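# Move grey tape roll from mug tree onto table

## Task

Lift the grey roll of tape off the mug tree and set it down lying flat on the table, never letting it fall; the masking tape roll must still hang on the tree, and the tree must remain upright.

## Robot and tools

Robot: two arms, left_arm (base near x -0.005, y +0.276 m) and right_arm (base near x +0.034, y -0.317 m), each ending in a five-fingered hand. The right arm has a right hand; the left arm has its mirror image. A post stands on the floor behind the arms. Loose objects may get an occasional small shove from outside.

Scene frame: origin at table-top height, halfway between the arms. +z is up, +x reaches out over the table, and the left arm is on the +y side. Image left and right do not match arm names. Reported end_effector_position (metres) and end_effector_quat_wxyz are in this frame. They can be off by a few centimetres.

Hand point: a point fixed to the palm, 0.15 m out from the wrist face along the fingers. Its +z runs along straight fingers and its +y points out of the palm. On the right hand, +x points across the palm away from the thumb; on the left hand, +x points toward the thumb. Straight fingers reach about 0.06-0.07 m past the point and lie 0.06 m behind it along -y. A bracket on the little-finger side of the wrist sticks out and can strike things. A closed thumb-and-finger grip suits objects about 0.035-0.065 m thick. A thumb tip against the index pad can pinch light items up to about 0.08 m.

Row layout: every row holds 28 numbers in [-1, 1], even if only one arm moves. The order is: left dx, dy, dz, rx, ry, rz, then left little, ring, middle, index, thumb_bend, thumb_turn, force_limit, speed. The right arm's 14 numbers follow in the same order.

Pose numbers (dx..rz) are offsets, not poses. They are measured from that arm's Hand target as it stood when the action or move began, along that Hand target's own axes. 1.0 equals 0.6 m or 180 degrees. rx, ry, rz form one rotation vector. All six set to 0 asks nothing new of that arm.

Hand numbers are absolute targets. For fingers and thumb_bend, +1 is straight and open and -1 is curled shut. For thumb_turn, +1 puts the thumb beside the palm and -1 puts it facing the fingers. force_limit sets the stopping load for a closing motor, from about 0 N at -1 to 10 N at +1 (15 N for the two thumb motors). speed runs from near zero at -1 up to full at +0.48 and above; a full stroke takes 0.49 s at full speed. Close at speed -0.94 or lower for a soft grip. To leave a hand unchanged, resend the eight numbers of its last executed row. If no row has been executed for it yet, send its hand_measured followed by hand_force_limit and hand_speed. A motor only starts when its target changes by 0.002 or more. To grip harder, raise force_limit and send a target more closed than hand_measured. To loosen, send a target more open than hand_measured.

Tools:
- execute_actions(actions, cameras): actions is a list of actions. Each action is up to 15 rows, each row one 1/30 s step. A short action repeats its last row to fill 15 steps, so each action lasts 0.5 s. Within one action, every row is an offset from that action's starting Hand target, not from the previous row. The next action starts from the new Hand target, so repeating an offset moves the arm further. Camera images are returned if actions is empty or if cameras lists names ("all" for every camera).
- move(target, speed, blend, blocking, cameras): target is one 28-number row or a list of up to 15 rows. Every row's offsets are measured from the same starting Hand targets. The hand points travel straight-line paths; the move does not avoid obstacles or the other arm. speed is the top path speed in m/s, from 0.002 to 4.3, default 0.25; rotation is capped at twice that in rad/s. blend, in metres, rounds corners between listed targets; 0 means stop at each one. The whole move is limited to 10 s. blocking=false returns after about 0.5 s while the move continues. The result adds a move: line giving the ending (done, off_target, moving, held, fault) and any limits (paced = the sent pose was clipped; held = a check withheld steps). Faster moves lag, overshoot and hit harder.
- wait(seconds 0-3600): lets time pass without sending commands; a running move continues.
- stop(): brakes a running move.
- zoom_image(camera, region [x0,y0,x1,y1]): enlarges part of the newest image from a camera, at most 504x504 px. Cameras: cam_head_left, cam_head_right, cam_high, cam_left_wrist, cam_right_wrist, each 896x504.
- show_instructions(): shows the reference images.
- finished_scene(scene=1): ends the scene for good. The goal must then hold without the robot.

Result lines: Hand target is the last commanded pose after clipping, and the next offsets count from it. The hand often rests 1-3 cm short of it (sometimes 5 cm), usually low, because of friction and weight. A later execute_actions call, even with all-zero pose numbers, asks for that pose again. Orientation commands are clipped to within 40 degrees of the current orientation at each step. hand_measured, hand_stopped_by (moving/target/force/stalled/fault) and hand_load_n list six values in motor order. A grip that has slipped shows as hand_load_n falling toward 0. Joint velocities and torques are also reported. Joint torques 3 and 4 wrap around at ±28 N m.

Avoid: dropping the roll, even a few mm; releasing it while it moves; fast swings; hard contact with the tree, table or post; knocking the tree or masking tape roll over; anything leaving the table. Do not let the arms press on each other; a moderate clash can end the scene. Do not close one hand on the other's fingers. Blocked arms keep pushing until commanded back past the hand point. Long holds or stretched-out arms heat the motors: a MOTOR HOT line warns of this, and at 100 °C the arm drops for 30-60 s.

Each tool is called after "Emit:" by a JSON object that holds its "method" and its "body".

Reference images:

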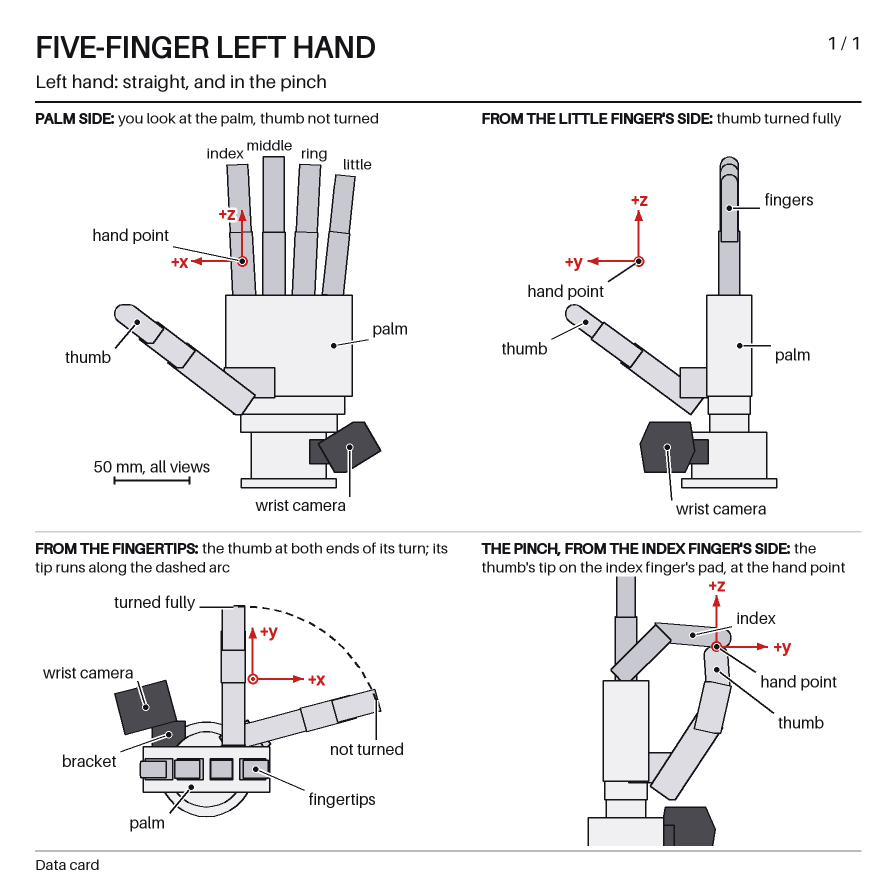

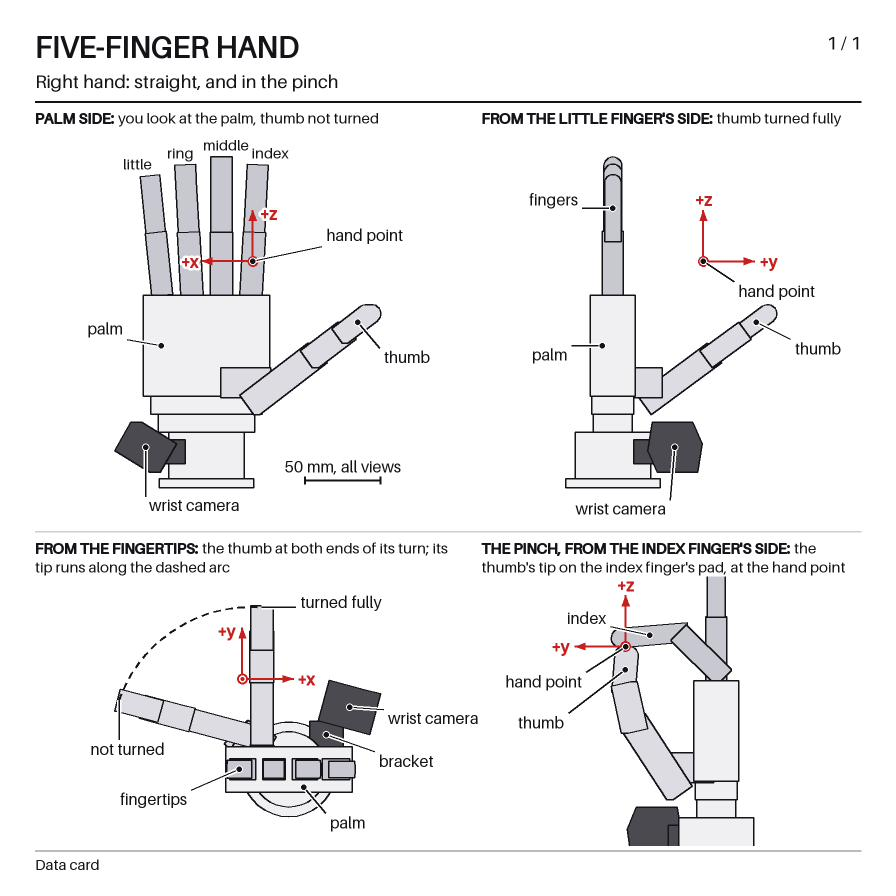

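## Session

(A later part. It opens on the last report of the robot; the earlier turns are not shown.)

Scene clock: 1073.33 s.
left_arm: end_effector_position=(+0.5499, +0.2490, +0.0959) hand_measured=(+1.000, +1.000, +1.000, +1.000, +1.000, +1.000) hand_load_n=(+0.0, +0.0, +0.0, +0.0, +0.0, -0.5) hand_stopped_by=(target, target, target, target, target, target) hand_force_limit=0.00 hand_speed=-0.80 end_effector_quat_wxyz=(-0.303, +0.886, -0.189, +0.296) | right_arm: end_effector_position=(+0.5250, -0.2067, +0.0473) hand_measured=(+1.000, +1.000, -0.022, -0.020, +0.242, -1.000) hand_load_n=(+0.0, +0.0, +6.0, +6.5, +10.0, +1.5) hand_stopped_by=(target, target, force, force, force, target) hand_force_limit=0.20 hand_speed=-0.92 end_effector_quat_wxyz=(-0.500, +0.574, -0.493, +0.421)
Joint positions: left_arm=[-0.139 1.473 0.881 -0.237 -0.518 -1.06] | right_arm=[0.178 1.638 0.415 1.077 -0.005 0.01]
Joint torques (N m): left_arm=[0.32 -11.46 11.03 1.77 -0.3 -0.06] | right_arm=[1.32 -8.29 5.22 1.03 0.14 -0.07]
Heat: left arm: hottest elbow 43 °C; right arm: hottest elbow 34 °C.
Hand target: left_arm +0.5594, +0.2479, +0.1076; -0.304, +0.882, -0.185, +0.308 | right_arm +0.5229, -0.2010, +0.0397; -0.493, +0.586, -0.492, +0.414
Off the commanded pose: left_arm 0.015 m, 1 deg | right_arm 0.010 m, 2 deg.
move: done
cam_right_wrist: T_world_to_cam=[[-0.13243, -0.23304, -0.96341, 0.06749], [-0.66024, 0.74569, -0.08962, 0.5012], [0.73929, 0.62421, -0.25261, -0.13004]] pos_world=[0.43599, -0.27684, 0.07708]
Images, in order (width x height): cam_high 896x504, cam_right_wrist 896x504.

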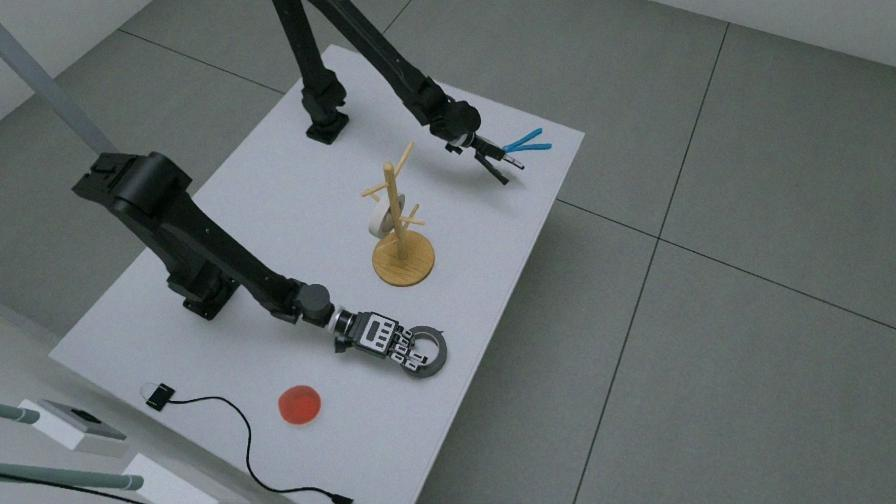

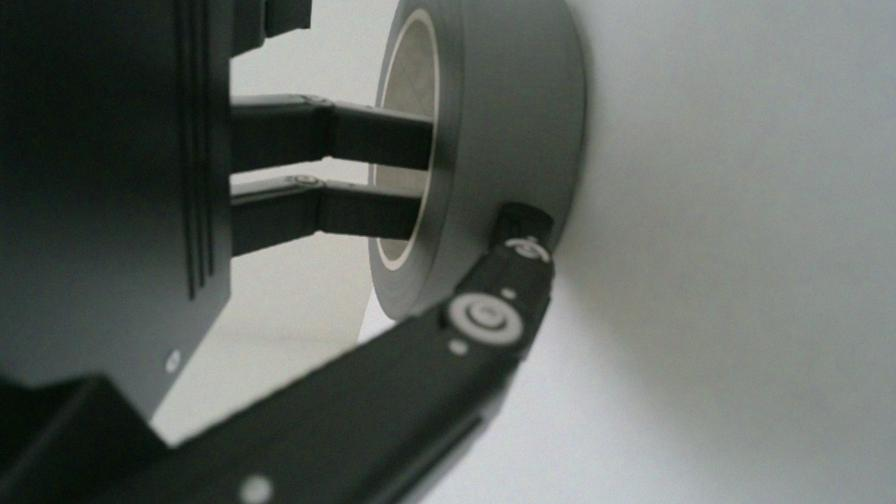

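Emit:
{"method": "move", "body": {"target": [[0,0,0,0,0,0,1,1,1,1,1,1,0,-0.8,0,-0.013,0,0,0,0,1,1,-0.5,-0.4,-0.4,-1,0.2,-0.92]], "speed": 0.04}}

Emit:
{"method": "move", "body": {"target": [[0,0,0,0,0,0,1,1,1,1,1,1,0,-0.8,0,0,0,0,0,0,1,1,0.02,0.02,-0.4,-1,0.2,-0.94]], "speed": 0.04, "cameras": ["cam_right_wrist","cam_high"]}}

Emit:
{"method": "zoom_image", "body": {"camera": "cam_high", "region": [370, 300, 470, 400]}}

Scene clock: 1098.53 s.
left_arm: end_effector_position=(+0.5499, +0.2490, +0.0959) hand_measured=(+1.000, +1.000, +1.000, +1.000, +1.000, +1.000) hand_load_n=(+0.0, +0.0, +0.0, +0.0, +0.0, +0.0) hand_stopped_by=(target, target, target, target, target, target) hand_force_limit=0.00 hand_speed=-0.80 end_effector_quat_wxyz=(-0.303, +0.886, -0.189, +0.296) | right_arm: end_effector_position=(+0.5232, -0.2070, +0.0483) hand_measured=(+1.000, +1.000, -0.022, -0.020, +0.242, -1.000) hand_load_n=(+0.0, -0.5, +5.5, +6.0, +10.5, +1.5) hand_stopped_by=(target, target, force, force, force, target) hand_force_limit=0.20 hand_speed=-0.92 end_effector_quat_wxyz=(-0.495, +0.578, -0.497, +0.416)
Joint positions: left_arm=[-0.139 1.473 0.881 -0.237 -0.518 -1.06] | right_arm=[0.178 1.614 0.416 1.035 -0.005 0.01]
Joint torques (N m): left_arm=[0.26 -11.46 11.04 1.77 -0.31 -0.05] | right_arm=[1.2 -8.7 5.76 1.44 0.17 -0.1]
Heat: left arm: hottest elbow 43 °C; right arm: hottest elbow 34 °C.
Hand target: left_arm +0.5594, +0.2479, +0.1076; -0.304, +0.882, -0.185, +0.308 | right_arm +0.5243, -0.2008, +0.0473; -0.493, +0.586, -0.493, +0.413
Off the commanded pose: left_arm 0.015 m, 1 deg | right_arm 0.006 m, 1 deg.
move: done

Scene clock: 1099.03 s.
left_arm: end_effector_position=(+0.5499, +0.2490, +0.0959) hand_measured=(+1.000, +1.000, +1.000, +1.000, +1.000, +1.000) hand_load_n=(+0.0, +0.0, +0.0, +0.5, +0.0, +0.0) hand_stopped_by=(target, target, target, target, target, target) hand_force_limit=0.00 hand_speed=-0.80 end_effector_quat_wxyz=(-0.303, +0.886, -0.189, +0.296) | right_arm: end_effector_position=(+0.5230, -0.2075, +0.0473) hand_measured=(+1.000, +1.000, +0.020, +0.020, +0.242, -1.000) hand_load_n=(+0.0, +0.0, +2.0, +3.0, +5.5, +1.5) hand_stopped_by=(target, target, target, target, force, target) hand_force_limit=0.20 hand_speed=-0.94 end_effector_quat_wxyz=(-0.494, +0.579, -0.498, +0.416)
Joint positions: left_arm=[-0.139 1.473 0.881 -0.237 -0.518 -1.06] | right_arm=[0.178 1.614 0.416 1.031 -0.002 0.01]
Joint torques (N m): left_arm=[0.38 -11.46 11.04 1.78 -0.31 -0.06] | right_arm=[0.85 -9.11 5.72 1.47 0.09 -0.09]
Heat: left arm: hottest elbow 43 °C; right arm: hottest elbow 34 °C.
Hand target: left_arm +0.5594, +0.2479, +0.1076; -0.304, +0.882, -0.185, +0.308 | right_arm +0.5243, -0.2008, +0.0474; -0.493, +0.586, -0.493, +0.414
Off the commanded pose: left_arm 0.015 m, 1 deg | right_arm 0.007 m, 1 deg.
move: done
cam_right_wrist: T_world_to_cam=[[-0.15329, -0.23594, -0.9596, 0.07712], [-0.66031, 0.74692, -0.07816, 0.50016], [0.73518, 0.62165, -0.27029, -0.12571]] pos_world=[0.4345, -0.27723, 0.07912]
Images, in order (width x height): cam_high 896x504, cam_right_wrist 896x504.

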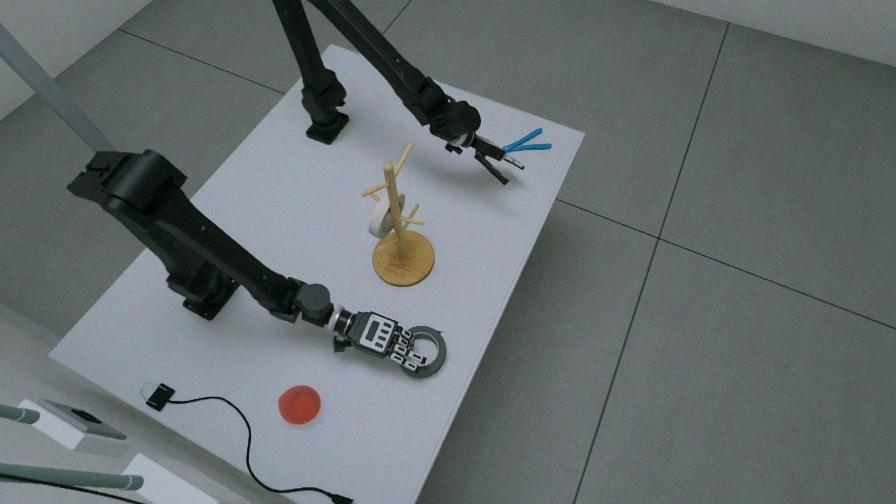

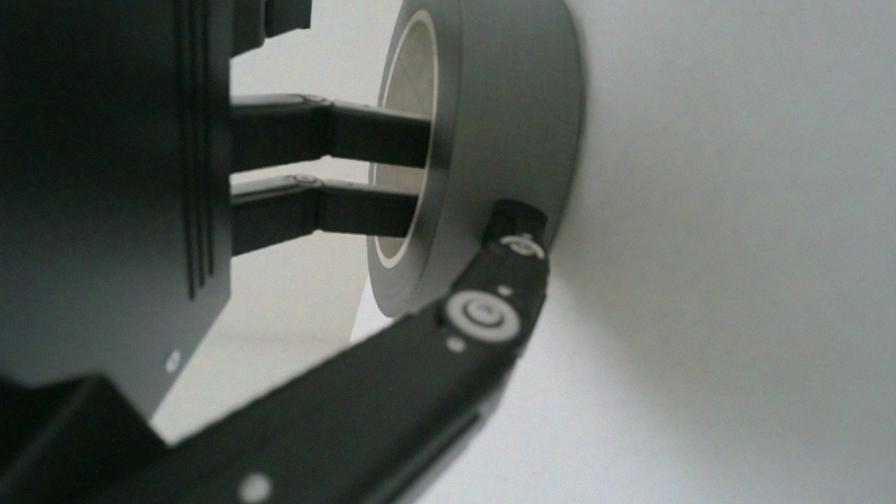

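Scaled by 5.040 from the camera's image (finer frame: 1280x720).

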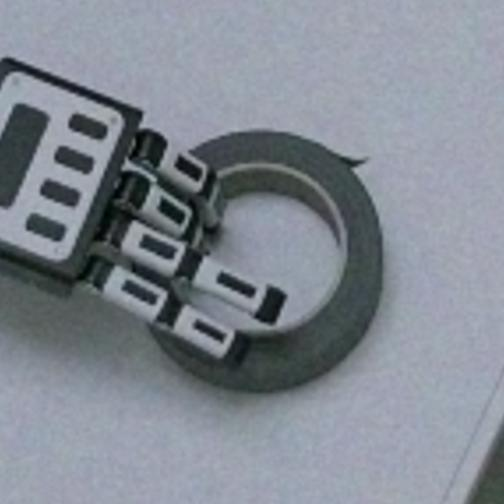

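Emit:
{"method": "move", "body": {"target": [[0,0,0,0,0,0,1,1,1,1,1,1,0,-0.8,0,0,0,0,0,0,1,1,0.05,0.05,-0.4,-1,0.2,-0.96]], "speed": 0.04, "cameras": ["cam_right_wrist","cam_high"]}}

Emit:
{"method": "zoom_image", "body": {"camera": "cam_high", "region": [370, 300, 470, 400]}}

Scene clock: 1105.43 s.
left_arm: end_effector_position=(+0.5499, +0.2490, +0.0959) hand_measured=(+1.000, +1.000, +1.000, +1.000, +1.000, +1.000) hand_load_n=(+0.0, +0.0, +0.0, +0.0, +0.0, +0.0) hand_stopped_by=(target, target, target, target, target, target) hand_force_limit=0.00 hand_speed=-0.80 end_effector_quat_wxyz=(-0.303, +0.886, -0.189, +0.296) | right_arm: end_effector_position=(+0.5224, -0.2076, +0.0459) hand_measured=(+1.000, +1.000, +0.050, +0.050, +0.240, -1.000) hand_load_n=(-0.5, +0.0, +0.5, +1.0, +2.0, +0.0) hand_stopped_by=(target, target, target, target, force, target) hand_force_limit=0.20 hand_speed=-0.96 end_effector_quat_wxyz=(-0.492, +0.580, -0.499, +0.415)
Joint positions: left_arm=[-0.139 1.473 0.881 -0.237 -0.518 -1.06] | right_arm=[0.178 1.614 0.416 1.025 -0.002 0.01]
Joint velocities: left_arm=[-0.015 -0.005 0.007 0.002 -0.154 -0.007] | right_arm=[within noise]
Joint torques (N m): left_arm=[0.26 -11.46 11.04 1.77 -0.3 -0.06] | right_arm=[1.32 -9.11 5.86 1.72 0.09 -0.07]
Heat: left arm: hottest elbow 43 °C; right arm: hottest elbow 34 °C.
Hand target: left_arm +0.5594, +0.2479, +0.1076; -0.304, +0.882, -0.185, +0.308 | right_arm +0.5243, -0.2008, +0.0473; -0.493, +0.586, -0.493, +0.414
Off the commanded pose: left_arm 0.015 m, 1 deg | right_arm 0.007 m, 1 deg.
move: done
cam_right_wrist: T_world_to_cam=[[-0.15837, -0.23669, -0.95859, 0.07819], [-0.66068, 0.74688, -0.07526, 0.49983], [0.73377, 0.62141, -0.27466, -0.12468]] pos_world=[0.4341, -0.27733, 0.07833]
Images, in order (width x height): cam_high 896x504, cam_right_wrist 896x504.

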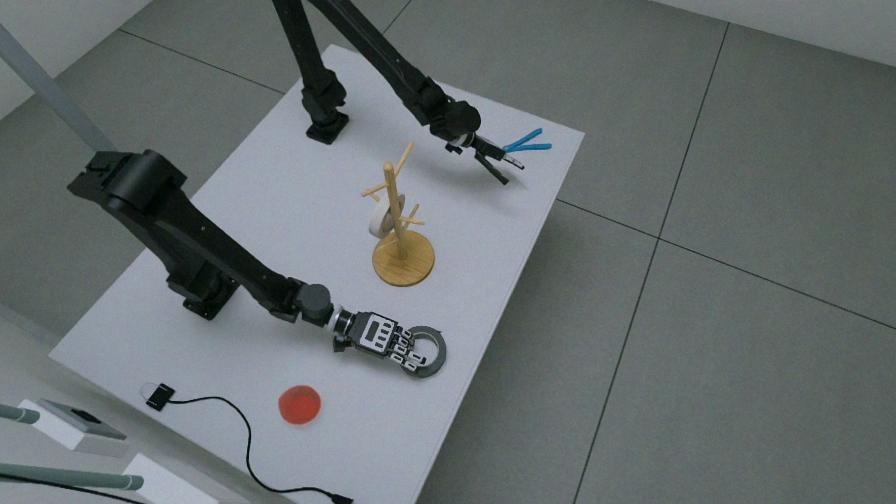

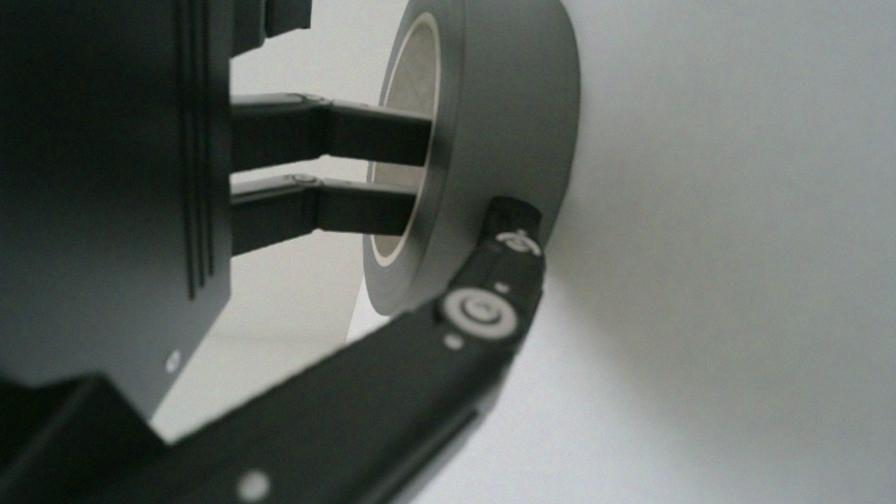

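Scaled by 5.040 from the camera's image (finer frame: 1280x720).

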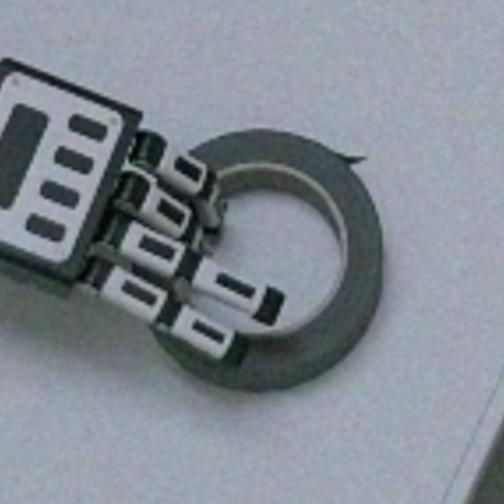

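Emit:
{"method": "move", "body": {"target": [[0,0,0,0,0,0,1,1,1,1,1,1,0,-0.8,0,0,0,0,0,0,1,1,0.15,0.15,-0.4,-1,0.2,-0.93]], "speed": 0.04, "cameras": ["cam_right_wrist"]}}

Scene clock: 1112.40 s.
left_arm: end_effector_position=(+0.5499, +0.2490, +0.0959) hand_measured=(+1.000, +1.000, +1.000, +1.000, +1.000, +1.000) hand_load_n=(+0.0, +0.0, +0.0, +0.0, +0.0, -0.5) hand_stopped_by=(target, target, target, target, target, target) hand_force_limit=0.00 hand_speed=-0.80 end_effector_quat_wxyz=(-0.303, +0.886, -0.189, +0.296) | right_arm: end_effector_position=(+0.5222, -0.2075, +0.0455) hand_measured=(+1.000, +1.000, +0.150, +0.150, +0.238, -1.000) hand_load_n=(+0.0, -0.5, +0.0, +0.0, +0.5, +0.0) hand_stopped_by=(target, target, target, target, force, target) hand_force_limit=0.20 hand_speed=-0.93 end_effector_quat_wxyz=(-0.491, +0.581, -0.499, +0.415)
Joint positions: left_arm=[-0.139 1.473 0.881 -0.237 -0.518 -1.06] | right_arm=[0.178 1.614 0.416 1.024 -0.002 0.008]
Joint torques (N m): left_arm=[0.21 -11.46 11.04 1.77 -0.31 -0.06] | right_arm=[1.38 -9.11 5.75 1.61 0.06 -0.05]
Heat: left arm: hottest elbow 43 °C; right arm: hottest elbow 34 °C.
Hand target: left_arm +0.5594, +0.2479, +0.1076; -0.304, +0.882, -0.185, +0.308 | right_arm +0.5243, -0.2006, +0.0474; -0.493, +0.586, -0.492, +0.414
Off the commanded pose: left_arm 0.015 m, 1 deg | right_arm 0.007 m, 1 deg.
move: done
cam_right_wrist: T_world_to_cam=[[-0.15928, -0.23925, -0.9578, 0.07763], [-0.66138, 0.74615, -0.0764, 0.49986], [0.73295, 0.6213, -0.27708, -0.1242]] pos_world=[0.434, -0.27723, 0.07813]

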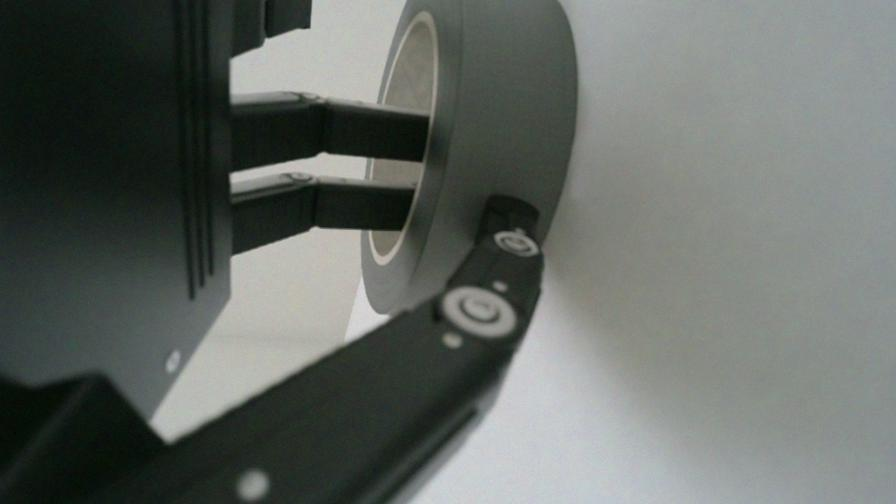

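Emit:
{"method": "move", "body": {"target": [[0,0,0,0,0,0,1,1,1,1,1,1,0,-0.8,0,0,0,0,0,0,1,1,0.6,0.6,-0.4,-1,0.2,-0.6],[0,0,0,0,0,0,1,1,1,1,1,1,0,-0.8,0,-0.1,-0.027,0,0,0,1,1,0.6,0.6,-0.4,-1,0.2,-0.6],[0,0,0,0,0,0,1,1,1,1,1,1,0,-0.8,0,-0.28,-0.1,0,0,0,1,1,0.6,0.6,-0.4,-1,0.2,-0.6]], "speed": [0.05,0.06,0.15], "blend": 0.01, "cameras": ["all"]}}

Scene clock: 1128.00 s.
left_arm: end_effector_position=(+0.5499, +0.2490, +0.0959) hand_measured=(+1.000, +1.000, +1.000, +1.000, +1.000, +1.000) hand_load_n=(+0.0, +0.0, +0.0, +0.0, +0.0, -0.5) hand_stopped_by=(target, target, target, target, target, target) hand_force_limit=0.00 hand_speed=-0.80 end_effector_quat_wxyz=(-0.303, +0.886, -0.189, +0.296) | right_arm: end_effector_position=(+0.4858, -0.2133, +0.2016) hand_measured=(+1.000, +1.000, +0.600, +0.600, +0.238, -1.000) hand_load_n=(+0.0, +0.0, +0.0, +0.0, +0.0, +0.0) hand_stopped_by=(target, target, target, target, force, target) hand_force_limit=0.20 hand_speed=-0.60 end_effector_quat_wxyz=(-0.483, +0.588, -0.505, +0.408)
Joint positions: left_arm=[-0.139 1.473 0.881 -0.237 -0.518 -1.06] | right_arm=[0.178 0.987 0.525 0.258 -0.003 0.007]
Joint torques (N m): left_arm=[0.26 -11.46 11.04 1.77 -0.31 -0.06] | right_arm=[1.2 -4.72 12.94 1.69 0.09 -0.05]
Heat: left arm: hottest elbow 43 °C; right arm: hottest elbow 34 °C.
Hand target: left_arm +0.5594, +0.2479, +0.1076; -0.304, +0.882, -0.185, +0.308 | right_arm +0.4946, -0.2060, +0.2231; -0.493, +0.586, -0.492, +0.414
Off the commanded pose: left_arm 0.015 m, 1 deg | right_arm 0.024 m, 2 deg.
move: off_target (right_arm); blend cut to 0 m at target 1
cam_right_wrist: T_world_to_cam=[[-0.18675, -0.24431, -0.95154, 0.23103], [-0.66374, 0.74546, -0.06113, 0.48991], [0.72427, 0.62016, -0.30138, -0.04182]] pos_world=[0.39861, -0.28283, 0.23718]

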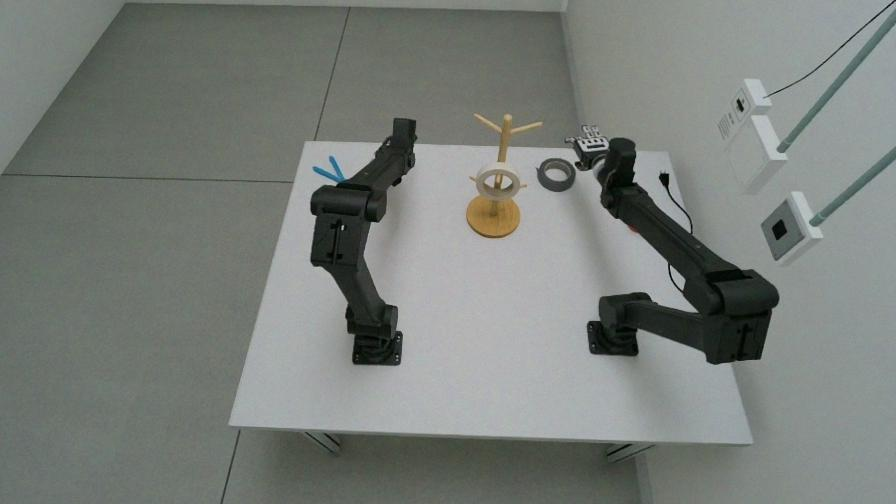

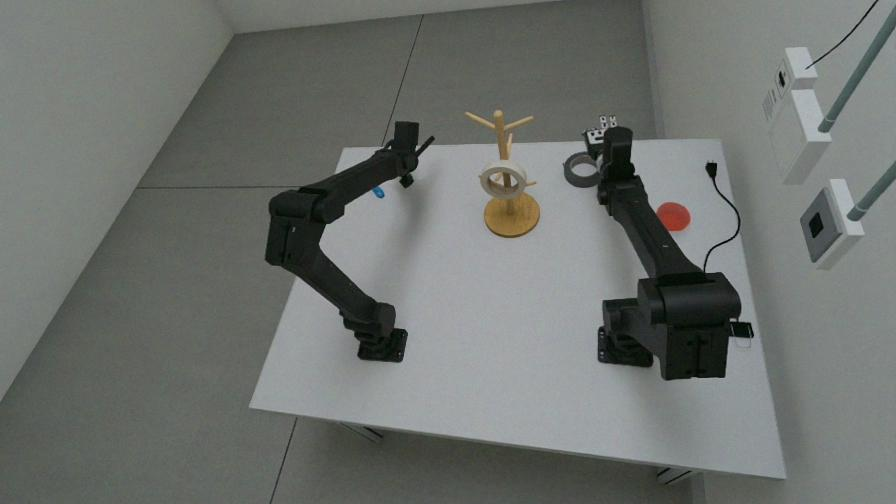

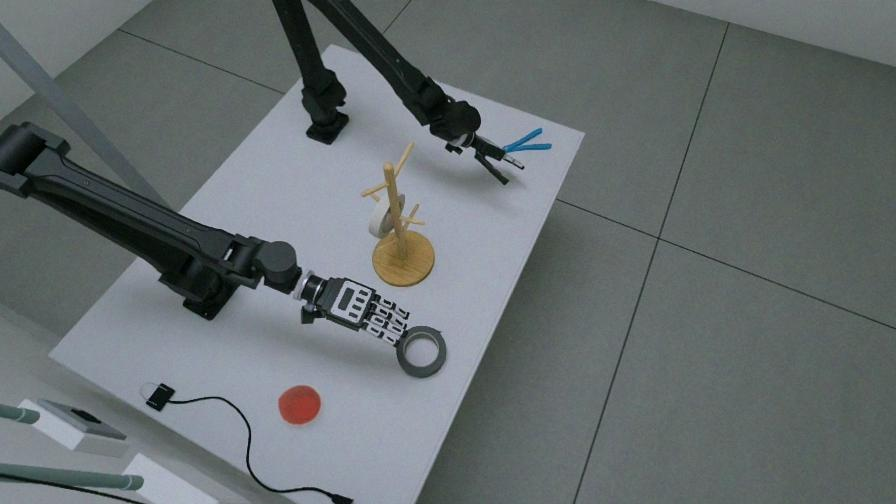

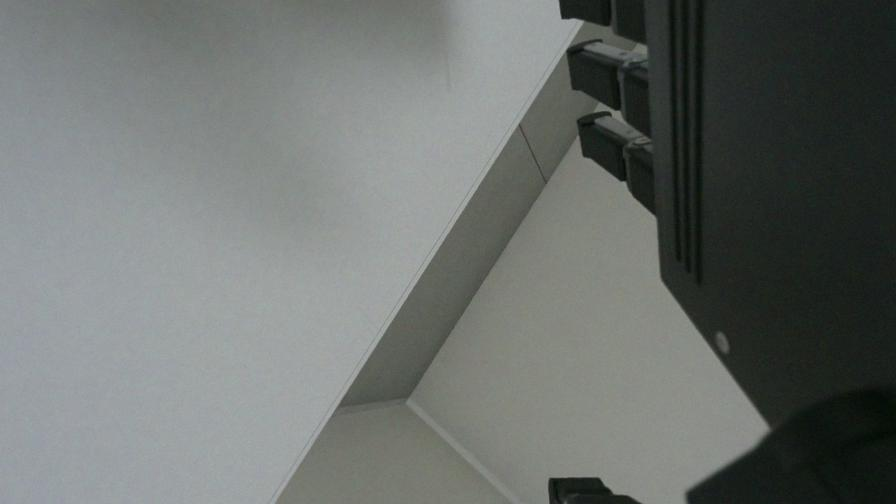

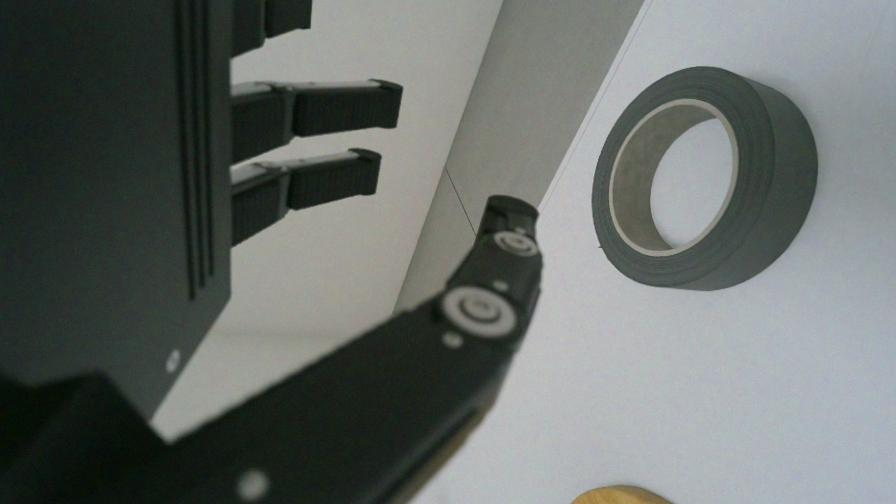

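The grey tape roll is lying flat on the table. The tree is still standing with the masking tape on it, and the hand is clear of both.

Emit:
{"method": "finished_scene", "body": {"scene": 1}}

The scene is finished: the task was done.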